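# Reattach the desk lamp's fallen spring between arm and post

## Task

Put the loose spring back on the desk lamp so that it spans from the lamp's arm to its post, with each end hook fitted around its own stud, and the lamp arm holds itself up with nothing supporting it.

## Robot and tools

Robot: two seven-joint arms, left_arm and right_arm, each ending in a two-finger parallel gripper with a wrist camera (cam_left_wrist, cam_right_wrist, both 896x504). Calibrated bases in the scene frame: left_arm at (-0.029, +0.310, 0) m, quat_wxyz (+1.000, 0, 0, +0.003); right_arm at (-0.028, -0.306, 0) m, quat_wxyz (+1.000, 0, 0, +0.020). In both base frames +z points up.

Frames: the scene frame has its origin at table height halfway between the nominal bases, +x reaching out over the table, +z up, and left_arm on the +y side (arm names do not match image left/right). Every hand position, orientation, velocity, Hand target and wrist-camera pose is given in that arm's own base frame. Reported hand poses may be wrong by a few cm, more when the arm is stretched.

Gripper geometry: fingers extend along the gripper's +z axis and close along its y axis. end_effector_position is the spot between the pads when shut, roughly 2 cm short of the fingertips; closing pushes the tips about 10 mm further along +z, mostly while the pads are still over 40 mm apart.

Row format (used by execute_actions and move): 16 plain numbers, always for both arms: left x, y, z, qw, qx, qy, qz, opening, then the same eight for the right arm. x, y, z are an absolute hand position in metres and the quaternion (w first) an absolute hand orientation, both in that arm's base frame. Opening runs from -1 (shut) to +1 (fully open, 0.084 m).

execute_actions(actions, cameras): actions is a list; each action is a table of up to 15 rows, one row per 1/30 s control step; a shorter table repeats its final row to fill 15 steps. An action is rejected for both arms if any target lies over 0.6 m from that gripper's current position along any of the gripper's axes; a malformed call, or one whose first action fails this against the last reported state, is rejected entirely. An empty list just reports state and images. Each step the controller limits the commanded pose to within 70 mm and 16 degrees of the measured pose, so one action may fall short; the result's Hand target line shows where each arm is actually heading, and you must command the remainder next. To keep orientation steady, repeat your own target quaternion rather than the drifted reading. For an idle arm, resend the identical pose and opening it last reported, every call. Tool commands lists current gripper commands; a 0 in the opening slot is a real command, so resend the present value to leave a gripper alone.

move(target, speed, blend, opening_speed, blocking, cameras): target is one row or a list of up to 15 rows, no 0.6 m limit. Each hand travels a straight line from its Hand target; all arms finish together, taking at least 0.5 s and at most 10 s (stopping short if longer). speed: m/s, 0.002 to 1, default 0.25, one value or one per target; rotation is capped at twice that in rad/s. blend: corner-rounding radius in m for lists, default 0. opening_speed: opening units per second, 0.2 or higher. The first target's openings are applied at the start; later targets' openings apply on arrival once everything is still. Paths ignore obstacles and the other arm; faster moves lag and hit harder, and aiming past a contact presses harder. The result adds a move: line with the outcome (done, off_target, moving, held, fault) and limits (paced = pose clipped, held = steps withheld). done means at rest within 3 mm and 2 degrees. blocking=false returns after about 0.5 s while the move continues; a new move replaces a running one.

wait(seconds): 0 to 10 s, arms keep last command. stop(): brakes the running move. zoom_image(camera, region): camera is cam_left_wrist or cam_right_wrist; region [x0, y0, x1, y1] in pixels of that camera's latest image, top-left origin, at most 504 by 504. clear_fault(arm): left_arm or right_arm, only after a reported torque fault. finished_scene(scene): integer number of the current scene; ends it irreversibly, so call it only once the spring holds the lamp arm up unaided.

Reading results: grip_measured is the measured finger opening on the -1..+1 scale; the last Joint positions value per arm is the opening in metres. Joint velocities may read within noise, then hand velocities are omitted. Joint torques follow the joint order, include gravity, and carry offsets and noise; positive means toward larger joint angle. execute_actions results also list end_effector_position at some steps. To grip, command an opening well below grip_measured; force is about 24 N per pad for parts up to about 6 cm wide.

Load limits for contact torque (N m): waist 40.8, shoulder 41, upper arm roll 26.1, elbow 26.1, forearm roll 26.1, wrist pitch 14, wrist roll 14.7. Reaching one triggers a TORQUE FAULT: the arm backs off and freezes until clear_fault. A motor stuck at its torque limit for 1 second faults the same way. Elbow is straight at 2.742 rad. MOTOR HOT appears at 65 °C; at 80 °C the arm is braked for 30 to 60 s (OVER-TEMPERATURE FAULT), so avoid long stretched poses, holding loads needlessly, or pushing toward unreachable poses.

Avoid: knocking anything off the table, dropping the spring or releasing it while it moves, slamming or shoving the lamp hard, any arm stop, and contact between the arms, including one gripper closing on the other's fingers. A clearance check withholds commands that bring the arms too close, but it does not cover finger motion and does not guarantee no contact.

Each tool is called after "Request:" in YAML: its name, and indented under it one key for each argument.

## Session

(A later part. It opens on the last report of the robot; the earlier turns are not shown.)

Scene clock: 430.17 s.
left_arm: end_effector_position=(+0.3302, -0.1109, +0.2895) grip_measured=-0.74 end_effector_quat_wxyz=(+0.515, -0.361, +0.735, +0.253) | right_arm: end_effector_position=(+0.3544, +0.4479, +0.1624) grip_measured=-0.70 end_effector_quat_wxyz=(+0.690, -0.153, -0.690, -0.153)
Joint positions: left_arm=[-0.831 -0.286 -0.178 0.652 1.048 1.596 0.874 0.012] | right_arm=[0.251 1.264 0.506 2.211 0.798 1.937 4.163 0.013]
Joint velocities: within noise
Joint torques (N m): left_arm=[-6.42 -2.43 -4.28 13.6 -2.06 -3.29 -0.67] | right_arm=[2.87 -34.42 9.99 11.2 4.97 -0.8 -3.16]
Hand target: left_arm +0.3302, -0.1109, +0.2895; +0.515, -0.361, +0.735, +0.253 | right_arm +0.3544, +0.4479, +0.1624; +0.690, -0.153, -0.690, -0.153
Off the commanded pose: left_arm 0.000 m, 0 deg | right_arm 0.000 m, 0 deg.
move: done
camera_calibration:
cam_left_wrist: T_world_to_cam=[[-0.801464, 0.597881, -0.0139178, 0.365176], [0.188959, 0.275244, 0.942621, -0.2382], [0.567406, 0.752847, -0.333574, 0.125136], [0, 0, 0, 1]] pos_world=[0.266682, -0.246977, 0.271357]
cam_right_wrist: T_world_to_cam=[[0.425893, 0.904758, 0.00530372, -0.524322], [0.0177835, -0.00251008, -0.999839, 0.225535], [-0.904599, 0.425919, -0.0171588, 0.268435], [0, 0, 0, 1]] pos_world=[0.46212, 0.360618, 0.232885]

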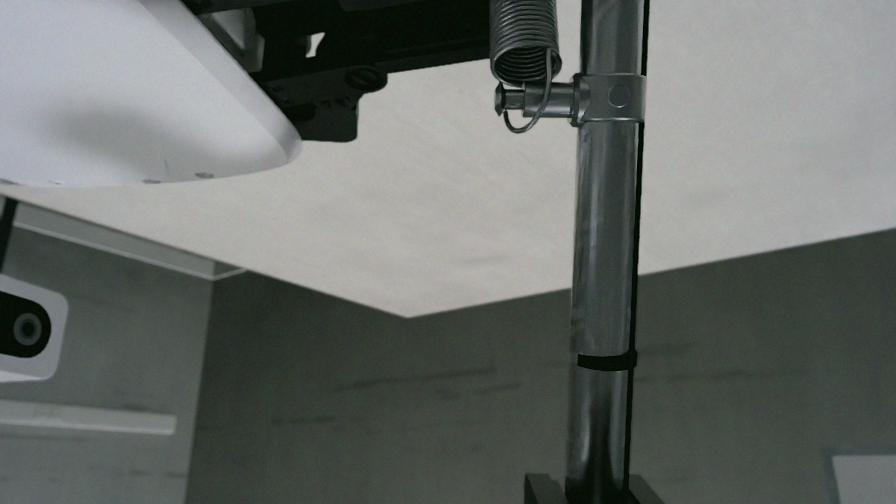

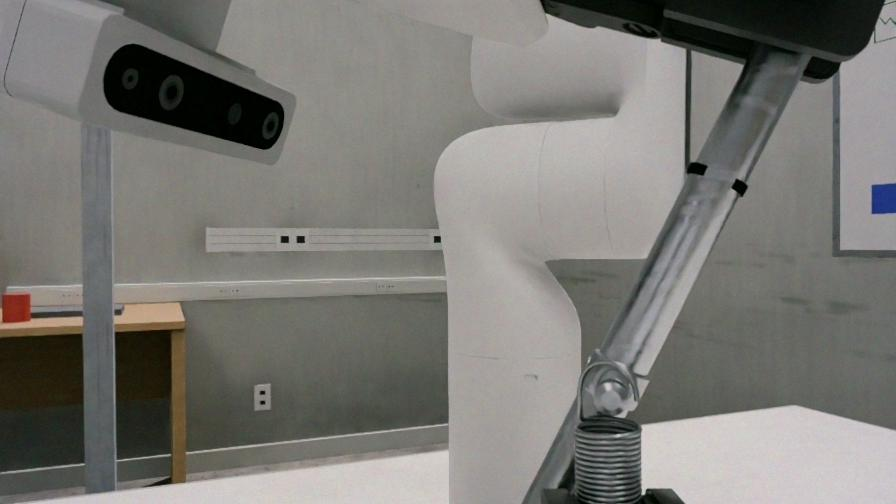

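Request:
move:
  target: [0.3302, -0.1109, 0.2895, 0.5149, -0.3610, 0.7354, 0.2528, -0.85, 0.3540, 0.4482, 0.1579, 0.6903, -0.153, -0.6903, -0.153, -1.0]
  speed: 0.02

Request:
zoom_image:
  camera: "cam_right_wrist"
  region: [540, 300, 680, 440]

Request:
zoom_image:
  camera: "cam_left_wrist"
  region: [400, 0, 640, 160]

Scene clock: 437.00 s.
left_arm: end_effector_position=(+0.3302, -0.1109, +0.2895) grip_measured=-0.74 end_effector_quat_wxyz=(+0.515, -0.361, +0.735, +0.253) | right_arm: end_effector_position=(+0.3540, +0.4482, +0.1580) grip_measured=-0.70 end_effector_quat_wxyz=(+0.690, -0.153, -0.690, -0.153)
Joint positions: left_arm=[-0.831 -0.286 -0.178 0.652 1.048 1.596 0.874 0.012] | right_arm=[0.254 1.272 0.504 2.216 0.795 1.935 4.158 0.013]
Joint velocities: within noise
Joint torques (N m): left_arm=[-5.97 -2.93 -3.97 13.65 -2.28 -3.08 -0.81] | right_arm=[3.01 -24.01 2.58 16.04 -2.32 -1.44 -3.27]
Hand target: left_arm +0.3302, -0.1109, +0.2895; +0.515, -0.361, +0.735, +0.253 | right_arm +0.3540, +0.4482, +0.1579; +0.690, -0.153, -0.690, -0.153
Off the commanded pose: left_arm 0.000 m, 0 deg | right_arm 0.000 m, 0 deg.
move: done
camera_calibration:
cam_left_wrist: T_world_to_cam=[[-0.801464, 0.597881, -0.0139178, 0.365176], [0.188959, 0.275244, 0.942621, -0.2382], [0.567406, 0.752847, -0.333574, 0.125136], [0, 0, 0, 1]] pos_world=[0.266682, -0.246977, 0.271357]
cam_right_wrist: T_world_to_cam=[[0.425892, 0.904758, 0.00539447, -0.524419], [0.0178216, -0.0024277, -0.999838, 0.221096], [-0.904598, 0.42592, -0.0171582, 0.26787], [0, 0, 0, 1]] pos_world=[0.46172, 0.360918, 0.228485]

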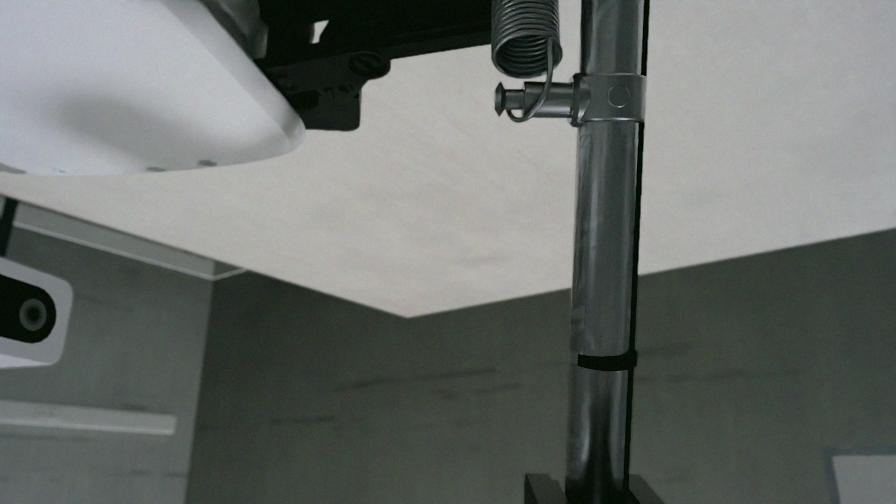

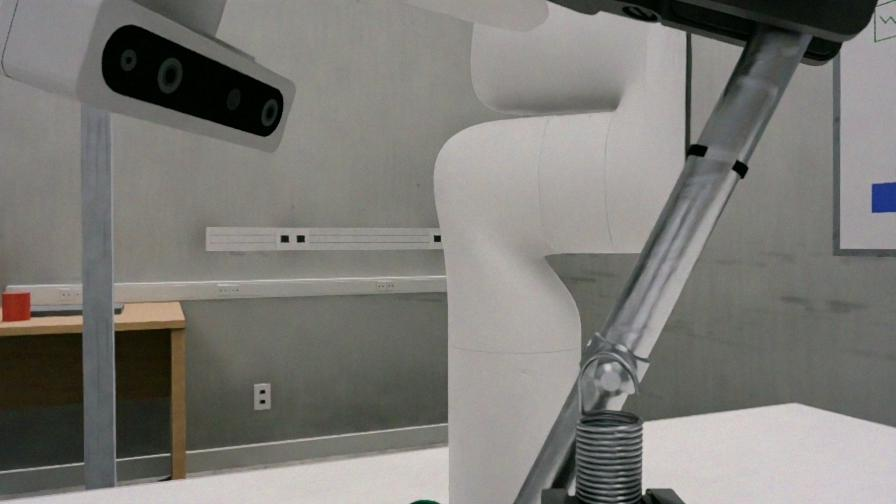

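Scaled by 3.600 from the camera's 896x504 image, which has a finer 1280x720 frame.

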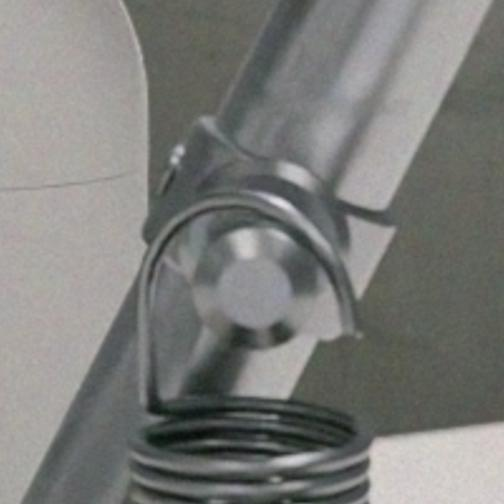

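Scaled by 2.100 from the camera's 896x504 image, which has a finer 1280x720 frame.

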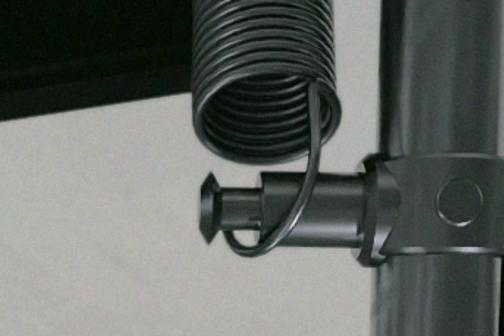

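Request:
move:
  target:
    - [0.3302, -0.1109, 0.2895, 0.5149, -0.3610, 0.7354, 0.2528, -0.85, 0.3540, 0.4482, 0.1612, 0.6903, -0.153, -0.6903, -0.153, -1.0]
    - [0.3302, -0.1109, 0.2895, 0.5149, -0.3610, 0.7354, 0.2528, -0.85, 0.3550, 0.4501, 0.1612, 0.7026, -0.0800, -0.7026, -0.0800, -1.0]
  speed: 0.03

Request:
zoom_image:
  camera: "cam_right_wrist"
  region: [540, 300, 680, 440]

Request:
zoom_image:
  camera: "cam_left_wrist"
  region: [400, 0, 640, 160]

Scene clock: 453.90 s.
left_arm: end_effector_position=(+0.3302, -0.1109, +0.2895) grip_measured=-0.74 end_effector_quat_wxyz=(+0.515, -0.361, +0.735, +0.253) | right_arm: end_effector_position=(+0.3541, +0.4496, +0.1613) grip_measured=-0.70 end_effector_quat_wxyz=(+0.691, -0.115, -0.705, -0.113)
Joint positions: left_arm=[-0.831 -0.286 -0.178 0.652 1.048 1.596 0.874 0.012] | right_arm=[0.364 1.532 0.684 2.707 0.63 2.135 4.346 0.013]
Joint velocities: within noise
Joint torques (N m): left_arm=[-6.29 -3.09 -3.98 13.37 -2.07 -3.37 -0.69] | right_arm=[-2.74 -27.44 8.24 15.86 -0.43 -0.91 2.7]
Hand target: left_arm +0.3302, -0.1109, +0.2895; +0.515, -0.361, +0.735, +0.253 | right_arm +0.3541, +0.4496, +0.1613; +0.691, -0.115, -0.705, -0.113
Off the commanded pose: left_arm 0.000 m, 0 deg | right_arm 0.001 m, 6 deg.
elbow stopped short (right arm): the move would have taken joint 4 (elbow) straighter than the controller allows.
move: off_target (right_arm)
camera_calibration:
cam_left_wrist: T_world_to_cam=[[-0.801464, 0.597881, -0.0139178, 0.365176], [0.188959, 0.275244, 0.942621, -0.2382], [0.567406, 0.752847, -0.333574, 0.125136], [0, 0, 0, 1]] pos_world=[0.266682, -0.246977, 0.271357]
cam_right_wrist: T_world_to_cam=[[0.322274, 0.946624, 0.00649461, -0.508074], [0.037732, -0.00598989, -0.99927, 0.218821], [-0.945894, 0.322284, -0.0376484, 0.331935], [0, 0, 0, 1]] pos_world=[0.469458, 0.375289, 0.234458]

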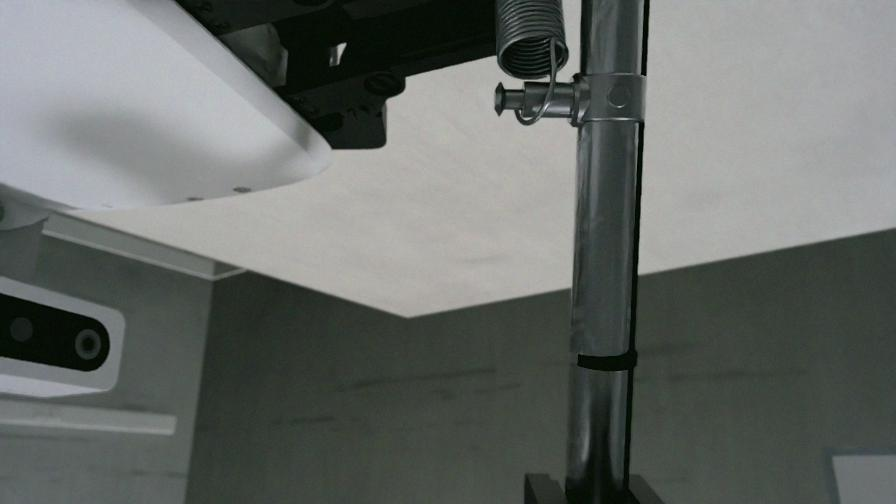

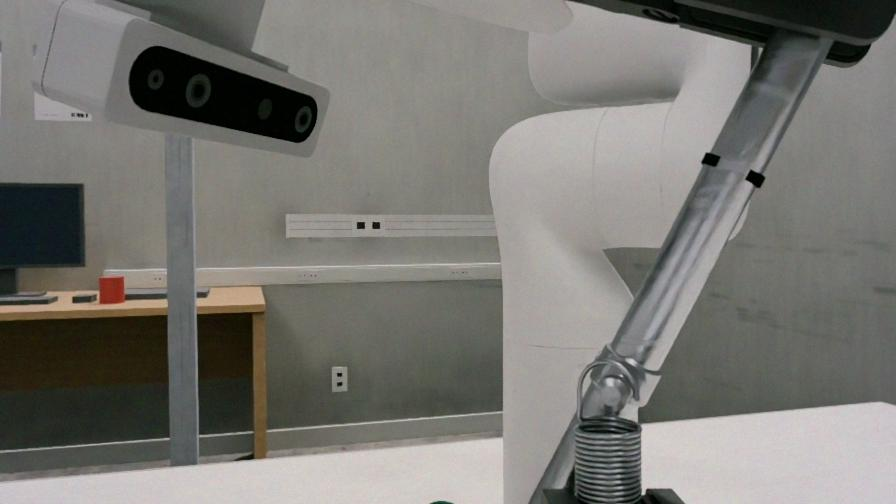

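Scaled by 3.600 from the camera's 896x504 image, which has a finer 1280x720 frame.

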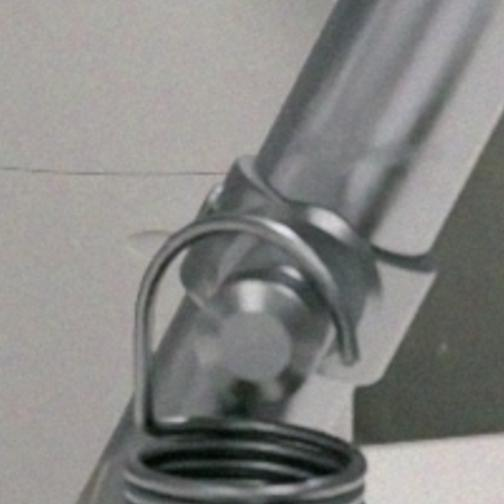

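Scaled by 2.100 from the camera's 896x504 image, which has a finer 1280x720 frame.

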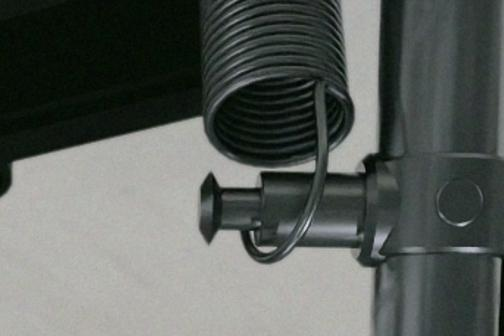

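Request:
move:
  target:
    - [0.3302, -0.1109, 0.2895, 0.5149, -0.3610, 0.7354, 0.2528, -0.85, 0.3553, 0.4482, 0.1612, 0.6964, -0.1228, -0.6964, -0.1228, -1.0]
  speed: 0.03

Request:
zoom_image:
  camera: "cam_left_wrist"
  region: [400, 0, 640, 160]

Scene clock: 467.23 s.
left_arm: end_effector_position=(+0.3302, -0.1109, +0.2895) grip_measured=-0.74 end_effector_quat_wxyz=(+0.515, -0.361, +0.735, +0.253) | right_arm: end_effector_position=(+0.3554, +0.4482, +0.1611) grip_measured=-0.70 end_effector_quat_wxyz=(+0.697, -0.122, -0.696, -0.122)
Joint positions: left_arm=[-0.831 -0.286 -0.178 0.652 1.048 1.596 0.874 0.012] | right_arm=[0.305 1.461 0.665 2.538 0.649 2.067 4.299 0.013]
Joint velocities: within noise
Joint torques (N m): left_arm=[-5.88 -3.19 -3.27 12.94 -2.08 -3.5 -0.44] | right_arm=[-3.16 -34.72 3.73 9.73 5.16 -1 -3.03]
Hand target: left_arm +0.3302, -0.1109, +0.2895; +0.515, -0.361, +0.735, +0.253 | right_arm +0.3554, +0.4482, +0.1611; +0.697, -0.122, -0.696, -0.122
Off the commanded pose: left_arm 0.000 m, 0 deg | right_arm 0.000 m, 0 deg.
move: done
camera_calibration:
cam_left_wrist: T_world_to_cam=[[-0.801464, 0.597881, -0.0139178, 0.365176], [0.188959, 0.275244, 0.942621, -0.2382], [0.567406, 0.752847, -0.333574, 0.125136], [0, 0, 0, 1]] pos_world=[0.266682, -0.246977, 0.271357]
cam_right_wrist: T_world_to_cam=[[0.344417, 0.938802, 0.00523201, -0.511322], [0.0177235, -0.000930005, -0.999842, 0.223557], [-0.938649, 0.344456, -0.0169592, 0.317712], [0, 0, 0, 1]] pos_world=[0.470366, 0.370801, 0.231585]

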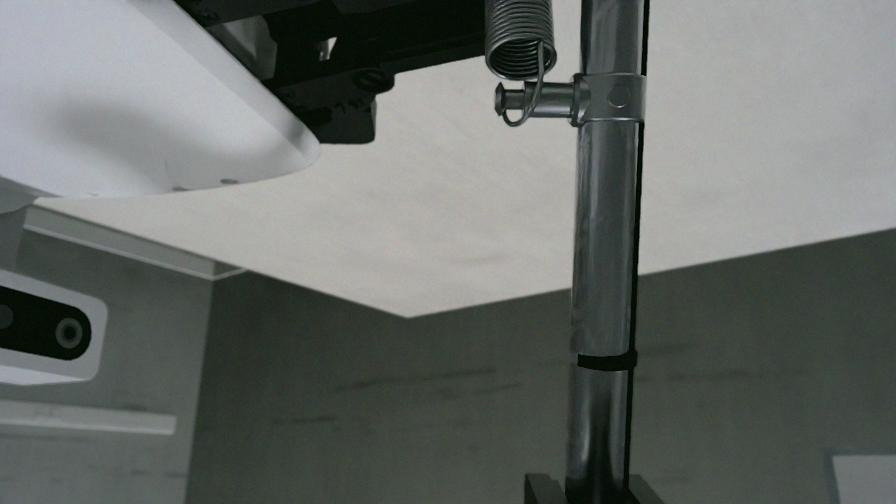

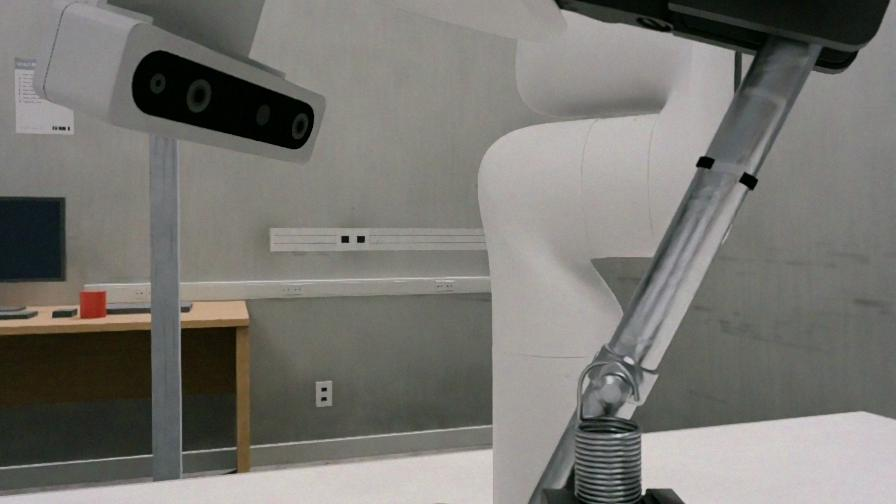

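Scaled by 2.100 from the camera's 896x504 image, which has a finer 1280x720 frame.

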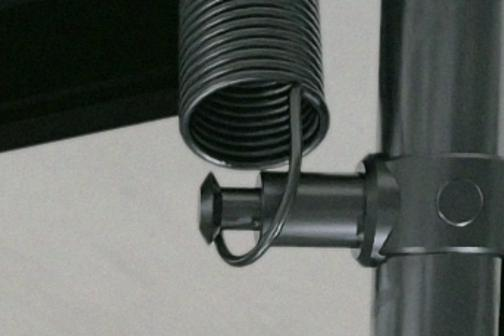

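Request:
move:
  target:
    - [0.3302, -0.1109, 0.2895, 0.5149, -0.3610, 0.7354, 0.2528, -0.85, 0.3552, 0.4484, 0.1570, 0.6964, -0.1228, -0.6964, -0.1228, -1.0]
  speed: 0.02

Request:
zoom_image:
  camera: "cam_left_wrist"
  region: [400, 0, 640, 160]

Request:
zoom_image:
  camera: "cam_right_wrist"
  region: [540, 300, 680, 440]

Scene clock: 471.10 s.
left_arm: end_effector_position=(+0.3302, -0.1109, +0.2895) grip_measured=-0.74 end_effector_quat_wxyz=(+0.515, -0.361, +0.735, +0.253) | right_arm: end_effector_position=(+0.3552, +0.4484, +0.1571) grip_measured=-0.70 end_effector_quat_wxyz=(+0.696, -0.123, -0.696, -0.123)
Joint positions: left_arm=[-0.831 -0.286 -0.178 0.652 1.048 1.596 0.874 0.012] | right_arm=[0.307 1.469 0.664 2.544 0.647 2.067 4.294 0.013]
Joint velocities: within noise
Joint torques (N m): left_arm=[-5.89 -3.7 -3.12 13 -2.43 -3.34 -0.33] | right_arm=[3.27 -24.29 1.9 14.92 -1.68 -1.16 -3.11]
Hand target: left_arm +0.3302, -0.1109, +0.2895; +0.515, -0.361, +0.735, +0.253 | right_arm +0.3552, +0.4484, +0.1570; +0.696, -0.123, -0.696, -0.123
Off the commanded pose: left_arm 0.000 m, 0 deg | right_arm 0.000 m, 0 deg.
move: done
camera_calibration:
cam_left_wrist: T_world_to_cam=[[-0.801464, 0.597881, -0.0139178, 0.365176], [0.188959, 0.275244, 0.942621, -0.2382], [0.567406, 0.752847, -0.333574, 0.125136], [0, 0, 0, 1]] pos_world=[0.266682, -0.246977, 0.271357]
cam_right_wrist: T_world_to_cam=[[0.345514, 0.938399, 0.0053468, -0.511679], [0.017949, -0.000911859, -0.999838, 0.21945], [-0.938242, 0.345554, -0.0171584, 0.316774], [0, 0, 0, 1]] pos_world=[0.470064, 0.370897, 0.227585]

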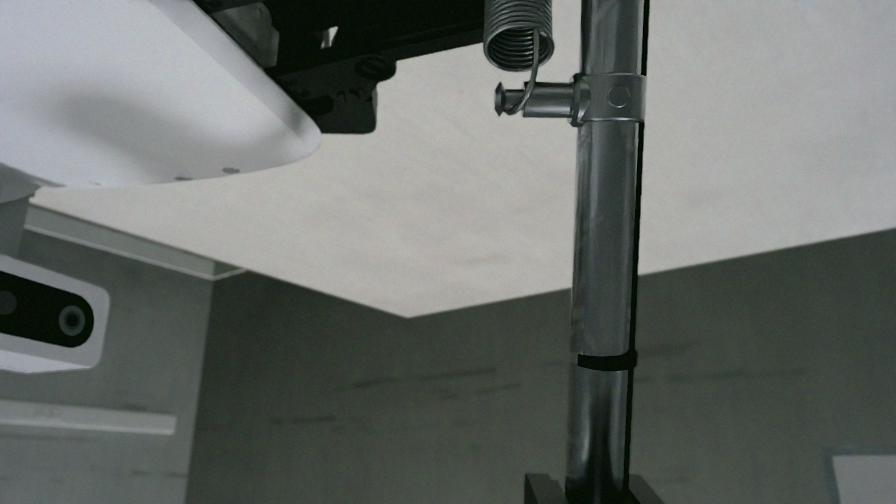

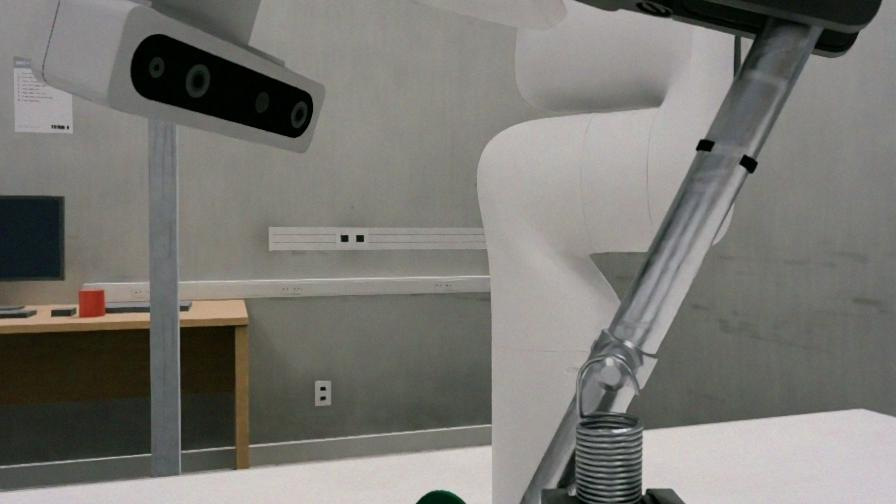

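Scaled by 2.100 from the camera's 896x504 image, which has a finer 1280x720 frame.

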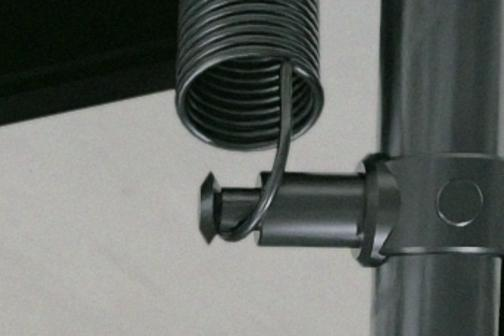

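Scaled by 3.600 from the camera's 896x504 image, which has a finer 1280x720 frame.

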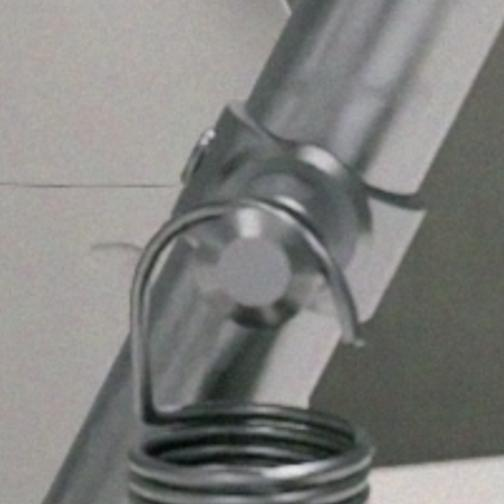

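Request:
move:
  target:
    - [0.3302, -0.1109, 0.2895, 0.5149, -0.3610, 0.7354, 0.2528, -0.85, 0.3552, 0.4484, 0.1545, 0.6964, -0.1228, -0.6964, -0.1228, -1.0]
  speed: 0.02

Request:
zoom_image:
  camera: "cam_left_wrist"
  region: [400, 0, 640, 160]

Request:
zoom_image:
  camera: "cam_right_wrist"
  region: [540, 300, 680, 440]

Scene clock: 477.77 s.
left_arm: end_effector_position=(+0.3302, -0.1109, +0.2895) grip_measured=-0.74 end_effector_quat_wxyz=(+0.515, -0.361, +0.735, +0.253) | right_arm: end_effector_position=(+0.3552, +0.4484, +0.1545) grip_measured=-0.70 end_effector_quat_wxyz=(+0.696, -0.123, -0.696, -0.123)
Joint positions: left_arm=[-0.831 -0.286 -0.178 0.652 1.048 1.596 0.874 0.012] | right_arm=[0.31 1.477 0.663 2.554 0.645 2.069 4.293 0.013]
Joint velocities: within noise
Joint torques (N m): left_arm=[-5.63 -4.05 -3.01 13.05 -1.88 -3.33 -0.4] | right_arm=[2.8 -23.96 2.35 15.14 -2.11 2.06 -2.31]
Hand target: left_arm +0.3302, -0.1109, +0.2895; +0.515, -0.361, +0.735, +0.253 | right_arm +0.3552, +0.4484, +0.1545; +0.696, -0.123, -0.696, -0.123
Off the commanded pose: left_arm 0.000 m, 0 deg | right_arm 0.000 m, 0 deg.
move: done
camera_calibration:
cam_left_wrist: T_world_to_cam=[[-0.801464, 0.597881, -0.0139178, 0.365176], [0.188959, 0.275244, 0.942621, -0.2382], [0.567406, 0.752847, -0.333574, 0.125136], [0, 0, 0, 1]] pos_world=[0.266682, -0.246977, 0.271357]
cam_right_wrist: T_world_to_cam=[[0.345601, 0.938366, 0.00544183, -0.511715], [0.0179808, -0.000824032, -0.999838, 0.216802], [-0.938209, 0.345643, -0.0171574, 0.316681], [0, 0, 0, 1]] pos_world=[0.470063, 0.370896, 0.224985]

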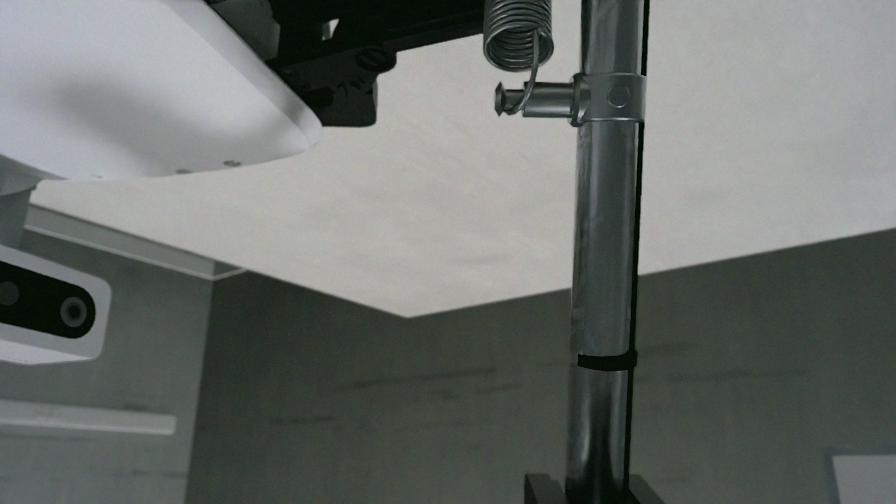

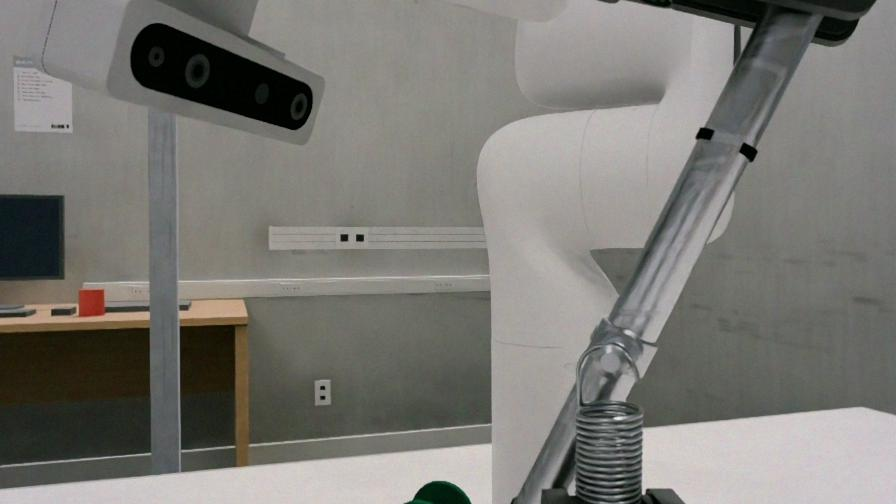

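Scaled by 2.100 from the camera's 896x504 image, which has a finer 1280x720 frame.

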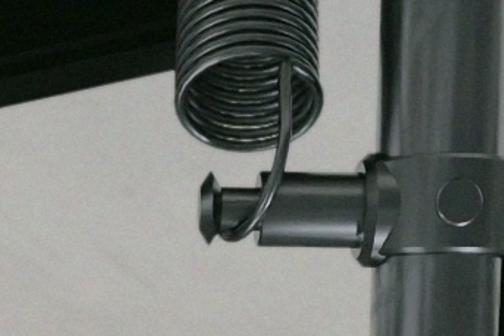

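Scaled by 3.600 from the camera's 896x504 image, which has a finer 1280x720 frame.

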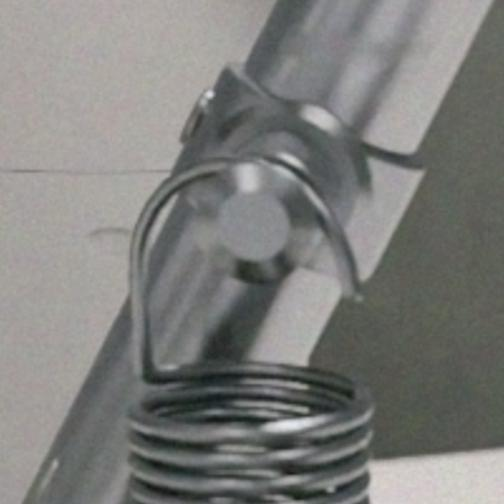

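Request:
move:
  target:
    - [0.3302, -0.1109, 0.2895, 0.5149, -0.3610, 0.7354, 0.2528, -0.85, 0.3552, 0.4484, 0.1581, 0.6964, -0.1228, -0.6964, -0.1228, -1.0]
    - [0.3302, -0.1109, 0.2895, 0.5149, -0.3610, 0.7354, 0.2528, -0.85, 0.3552, 0.4484, 0.1581, 0.6964, -0.1228, -0.6964, -0.1228, -0.6]
  speed: 0.02
  opening_speed: 0.2

Request:
zoom_image:
  camera: "cam_left_wrist"
  region: [400, 0, 640, 160]

Request:
zoom_image:
  camera: "cam_right_wrist"
  region: [540, 300, 680, 440]

Scene clock: 492.13 s.
left_arm: end_effector_position=(+0.3302, -0.1109, +0.2895) grip_measured=-0.74 end_effector_quat_wxyz=(+0.515, -0.361, +0.735, +0.253) | right_arm: end_effector_position=(+0.3552, +0.4484, +0.1581) grip_measured=-0.62 end_effector_quat_wxyz=(+0.696, -0.123, -0.696, -0.123)
Joint positions: left_arm=[-0.831 -0.286 -0.178 0.652 1.048 1.596 0.874 0.012] | right_arm=[0.306 1.466 0.664 2.54 0.648 2.066 4.295 0.017]
Joint velocities: within noise
Joint torques (N m): left_arm=[-5.21 -4.13 -2.3 13.17 -2.3 -3.22 -0.15] | right_arm=[-2.65 -32.98 7.88 11.7 -0.1 -0.18 -3.06]
Hand target: left_arm +0.3302, -0.1109, +0.2895; +0.515, -0.361, +0.735, +0.253 | right_arm +0.3552, +0.4484, +0.1581; +0.696, -0.123, -0.696, -0.123
Off the commanded pose: left_arm 0.000 m, 0 deg | right_arm 0.000 m, 0 deg.
move: done
camera_calibration:
cam_left_wrist: T_world_to_cam=[[-0.801464, 0.597881, -0.0139178, 0.365176], [0.188959, 0.275244, 0.942621, -0.2382], [0.567406, 0.752847, -0.333574, 0.125136], [0, 0, 0, 1]] pos_world=[0.266682, -0.246977, 0.271357]
cam_right_wrist: T_world_to_cam=[[0.345603, 0.938366, 0.00521978, -0.511685], [0.0179055, -0.00103293, -0.999839, 0.220415], [-0.93821, 0.345641, -0.0171589, 0.316742], [0, 0, 0, 1]] pos_world=[0.470064, 0.370897, 0.228485]

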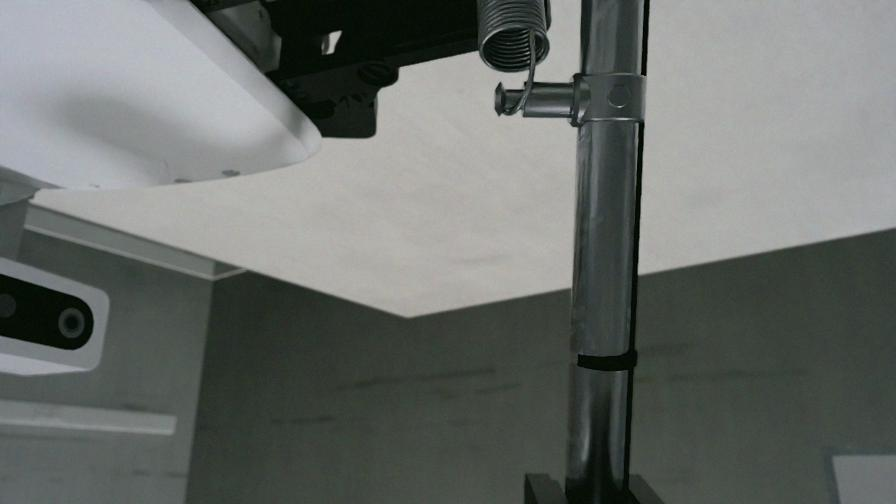

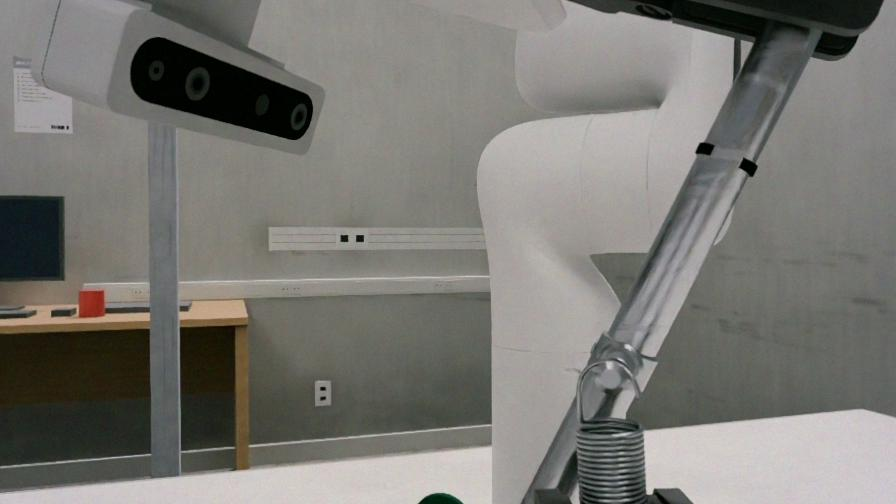

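Scaled by 2.100 from the camera's 896x504 image, which has a finer 1280x720 frame.

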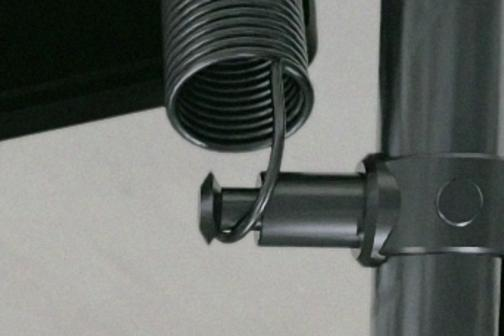

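Scaled by 3.600 from the camera's 896x504 image, which has a finer 1280x720 frame.

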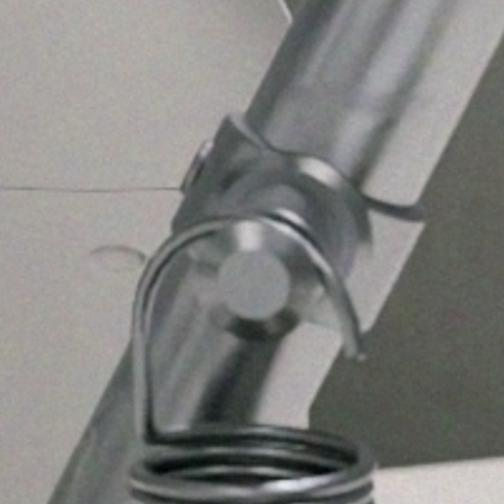

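Request:
move:
  target:
    - [0.3302, -0.1109, 0.2895, 0.5149, -0.3610, 0.7354, 0.2528, -0.85, 0.3552, 0.4484, 0.1581, 0.6964, -0.1228, -0.6964, -0.1228, 0.0]
  speed: 0.02
  opening_speed: 0.25

Request:
zoom_image:
  camera: "cam_left_wrist"
  region: [400, 0, 640, 160]

Scene clock: 500.33 s.
left_arm: end_effector_position=(+0.3302, -0.1109, +0.2895) grip_measured=-0.74 end_effector_quat_wxyz=(+0.515, -0.361, +0.735, +0.253) | right_arm: end_effector_position=(+0.3552, +0.4484, +0.1581) grip_measured=-0.01 end_effector_quat_wxyz=(+0.696, -0.123, -0.696, -0.123)
Joint positions: left_arm=[-0.831 -0.286 -0.178 0.652 1.048 1.596 0.874 0.012] | right_arm=[0.306 1.466 0.664 2.54 0.648 2.066 4.295 0.044]
Joint velocities: within noise
Joint torques (N m): left_arm=[-5.59 -4.34 -2.37 12.61 -2.16 -3.47 -0.43] | right_arm=[-1.89 -32.22 8.3 14.16 -0.02 2.27 -2.32]
Hand target: left_arm +0.3302, -0.1109, +0.2895; +0.515, -0.361, +0.735, +0.253 | right_arm +0.3552, +0.4484, +0.1581; +0.696, -0.123, -0.696, -0.123
Off the commanded pose: left_arm 0.000 m, 0 deg | right_arm 0.000 m, 0 deg.
move: done
camera_calibration:
cam_left_wrist: T_world_to_cam=[[-0.801464, 0.597881, -0.0139178, 0.365176], [0.188959, 0.275244, 0.942621, -0.2382], [0.567406, 0.752847, -0.333574, 0.125136], [0, 0, 0, 1]] pos_world=[0.266682, -0.246977, 0.271357]
cam_right_wrist: T_world_to_cam=[[0.345514, 0.938399, 0.00531289, -0.511677], [0.0179375, -0.000943767, -0.999839, 0.220467], [-0.938242, 0.345553, -0.0171586, 0.316791], [0, 0, 0, 1]] pos_world=[0.470064, 0.370897, 0.228585]

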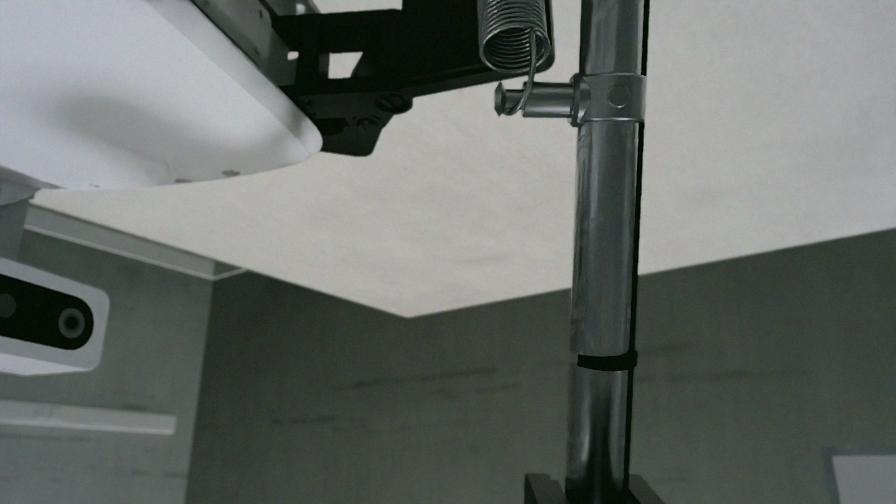

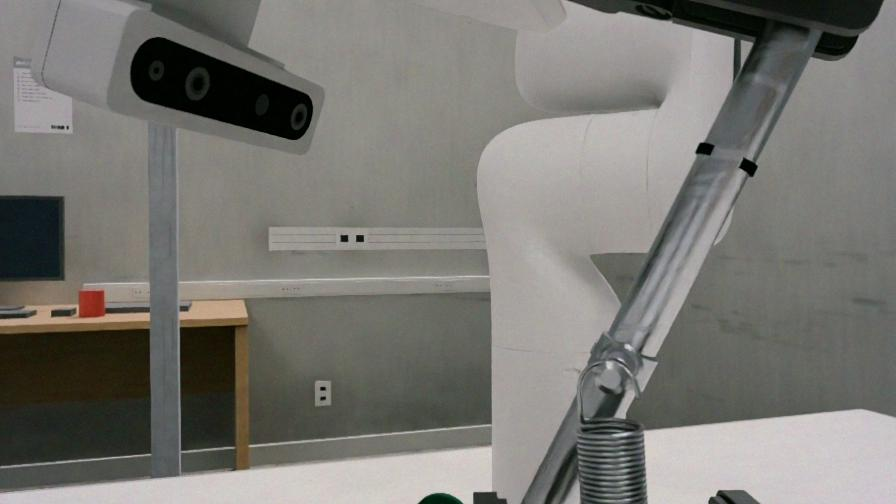

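Scaled by 2.100 from the camera's 896x504 image, which has a finer 1280x720 frame.

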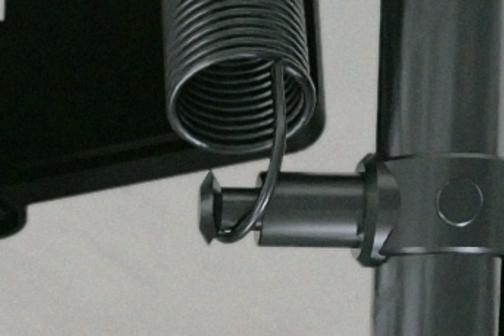

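Request:
move:
  target:
    - [0.3302, -0.1109, 0.2895, 0.5149, -0.3610, 0.7354, 0.2528, -0.85, 0.3745, 0.4325, 0.158, 0.6941, -0.1349, -0.6941, -0.1349, 0.0]
    - [0.3302, -0.1109, 0.2895, 0.5149, -0.3610, 0.7354, 0.2528, -0.85, 0.4014, 0.4101, 0.158, 0.6744, -0.2126, -0.6744, -0.2126, 0.0]
  speed: 0.05

Request:
zoom_image:
  camera: "cam_left_wrist"
  region: [400, 0, 640, 160]

Request:
zoom_image:
  camera: "cam_right_wrist"
  region: [480, 280, 680, 504]

Scene clock: 509.30 s.
left_arm: end_effector_position=(+0.3302, -0.1109, +0.2895) grip_measured=-0.74 end_effector_quat_wxyz=(+0.515, -0.361, +0.735, +0.253) | right_arm: end_effector_position=(+0.4014, +0.4101, +0.1580) grip_measured=-0.01 end_effector_quat_wxyz=(+0.674, -0.213, -0.674, -0.213)
Joint positions: left_arm=[-0.831 -0.286 -0.178 0.652 1.048 1.596 0.874 0.012] | right_arm=[0.051 1.233 0.621 2.07 0.733 1.802 4.155 0.044]
Joint velocities: within noise
Joint torques (N m): left_arm=[-5.26 -5.04 -1.61 12.52 -1.91 -3.29 -0.39] | right_arm=[-2.81 -32.67 5.97 10.15 4.72 -0.93 -3.05]
Hand target: left_arm +0.3302, -0.1109, +0.2895; +0.515, -0.361, +0.735, +0.253 | right_arm +0.4014, +0.4101, +0.1580; +0.674, -0.213, -0.674, -0.213
Off the commanded pose: left_arm 0.000 m, 0 deg | right_arm 0.000 m, 0 deg.
move: done
camera_calibration:
cam_left_wrist: T_world_to_cam=[[-0.801464, 0.597881, -0.0139178, 0.365176], [0.188959, 0.275244, 0.942621, -0.2382], [0.567406, 0.752847, -0.333574, 0.125136], [0, 0, 0, 1]] pos_world=[0.266682, -0.246977, 0.271357]
cam_right_wrist: T_world_to_cam=[[0.576416, 0.81714, 0.00530386, -0.5346], [0.0170785, -0.00555754, -0.999839, 0.221739], [-0.816978, 0.576413, -0.0171589, 0.229993], [0, 0, 0, 1]] pos_world=[0.492264, 0.305504, 0.228485]

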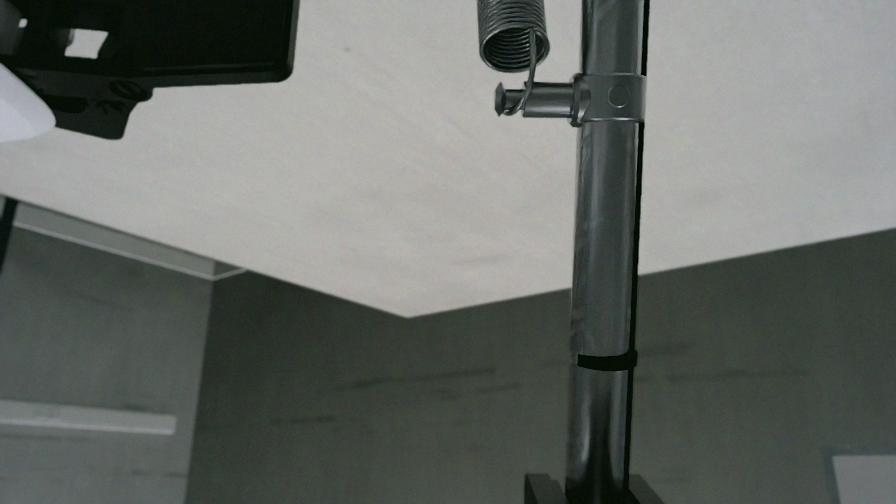

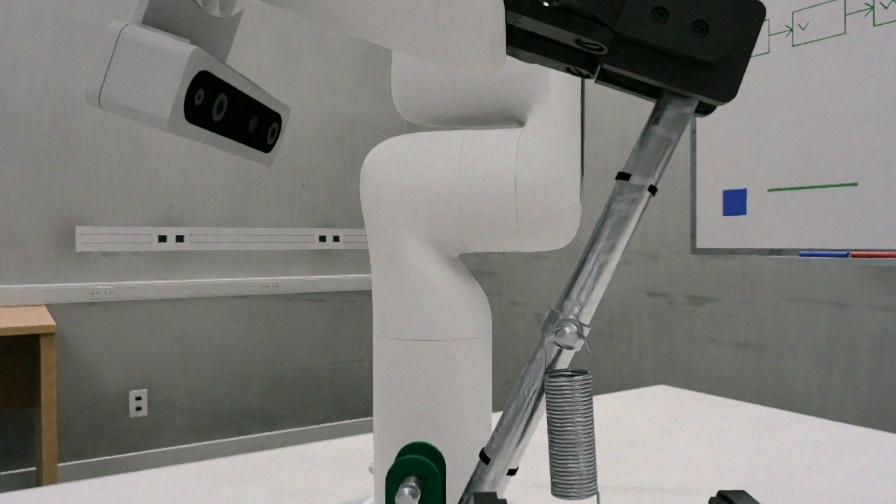

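Scaled by 2.100 from the camera's 896x504 image, which has a finer 1280x720 frame.

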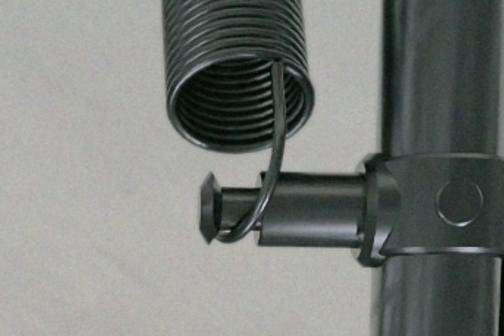

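Scaled by 2.250 from the camera's 896x504 image, which has a finer 1280x720 frame.

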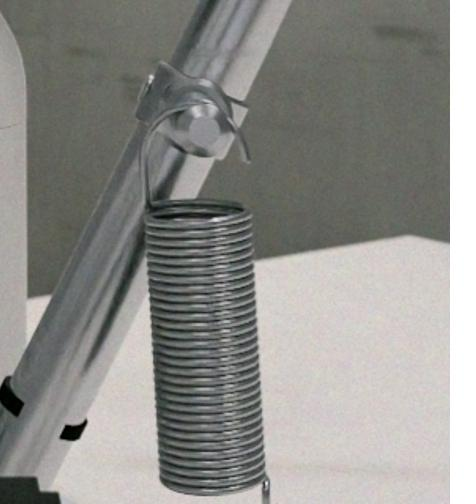

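Request:
move:
  target:
    - [0.3302, -0.1109, 0.2895, 0.5149, -0.3610, 0.7354, 0.2528, -0.85, 0.4075, 0.4200, 0.105, 0.6652, -0.2398, -0.6652, -0.2398, 0.0]
  speed: 0.08
  cameras: ["cam_right_wrist"]

Request:
zoom_image:
  camera: "cam_right_wrist"
  region: [420, 200, 620, 500]

Scene clock: 518.33 s.
left_arm: end_effector_position=(+0.3302, -0.1109, +0.2895) grip_measured=-0.74 end_effector_quat_wxyz=(+0.515, -0.361, +0.735, +0.253) | right_arm: end_effector_position=(+0.4075, +0.4200, +0.1051) grip_measured=-0.01 end_effector_quat_wxyz=(+0.665, -0.240, -0.665, -0.240)
Joint positions: left_arm=[-0.831 -0.286 -0.178 0.652 1.048 1.596 0.874 0.012] | right_arm=[0.059 1.306 0.597 2.062 0.745 1.705 4.086 0.044]
Joint velocities: within noise
Joint torques (N m): left_arm=[-5.48 -5.15 -1.48 12.41 -1.79 -3.48 0] | right_arm=[3.02 -25.28 5.9 16 4.52 -0.61 -3.2]
Hand target: left_arm +0.3302, -0.1109, +0.2895; +0.515, -0.361, +0.735, +0.253 | right_arm +0.4075, +0.4200, +0.1050; +0.665, -0.240, -0.665, -0.240
Off the commanded pose: left_arm 0.000 m, 0 deg | right_arm 0.000 m, 0 deg.
move: done
camera_calibration:
cam_right_wrist: T_world_to_cam=[[0.640786, 0.767701, 0.00535022, -0.551397], [0.016601, -0.00688854, -0.999838, 0.169554], [-0.76754, 0.640772, -0.0171587, 0.18117], [0, 0, 0, 1]] pos_world=[0.489569, 0.308387, 0.175585]
Images, in order (width x height): cam_right_wrist 896x504.

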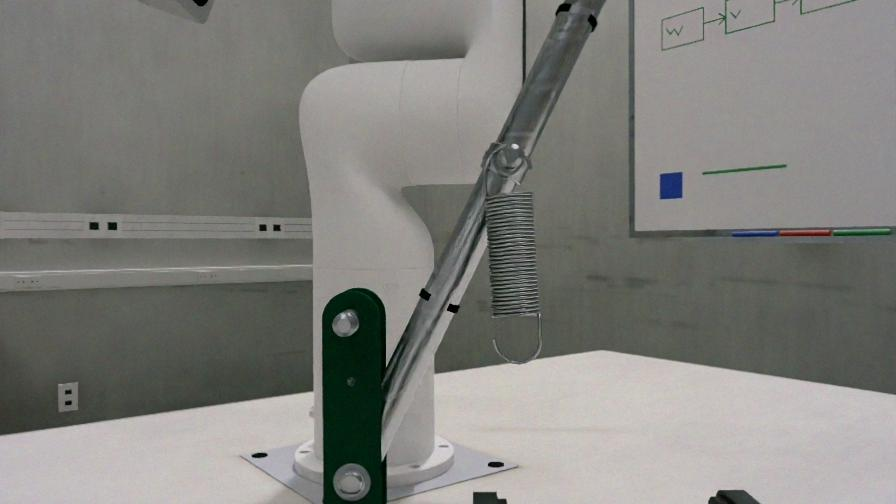

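Scaled by 1.680 from the camera's 896x504 image, which has a finer 1280x720 frame.

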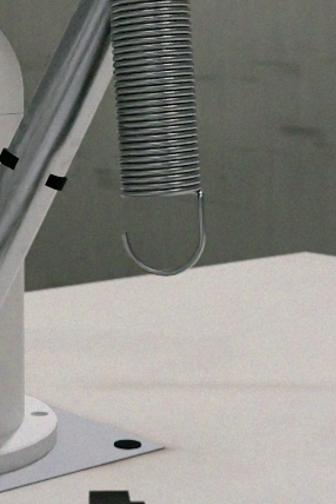

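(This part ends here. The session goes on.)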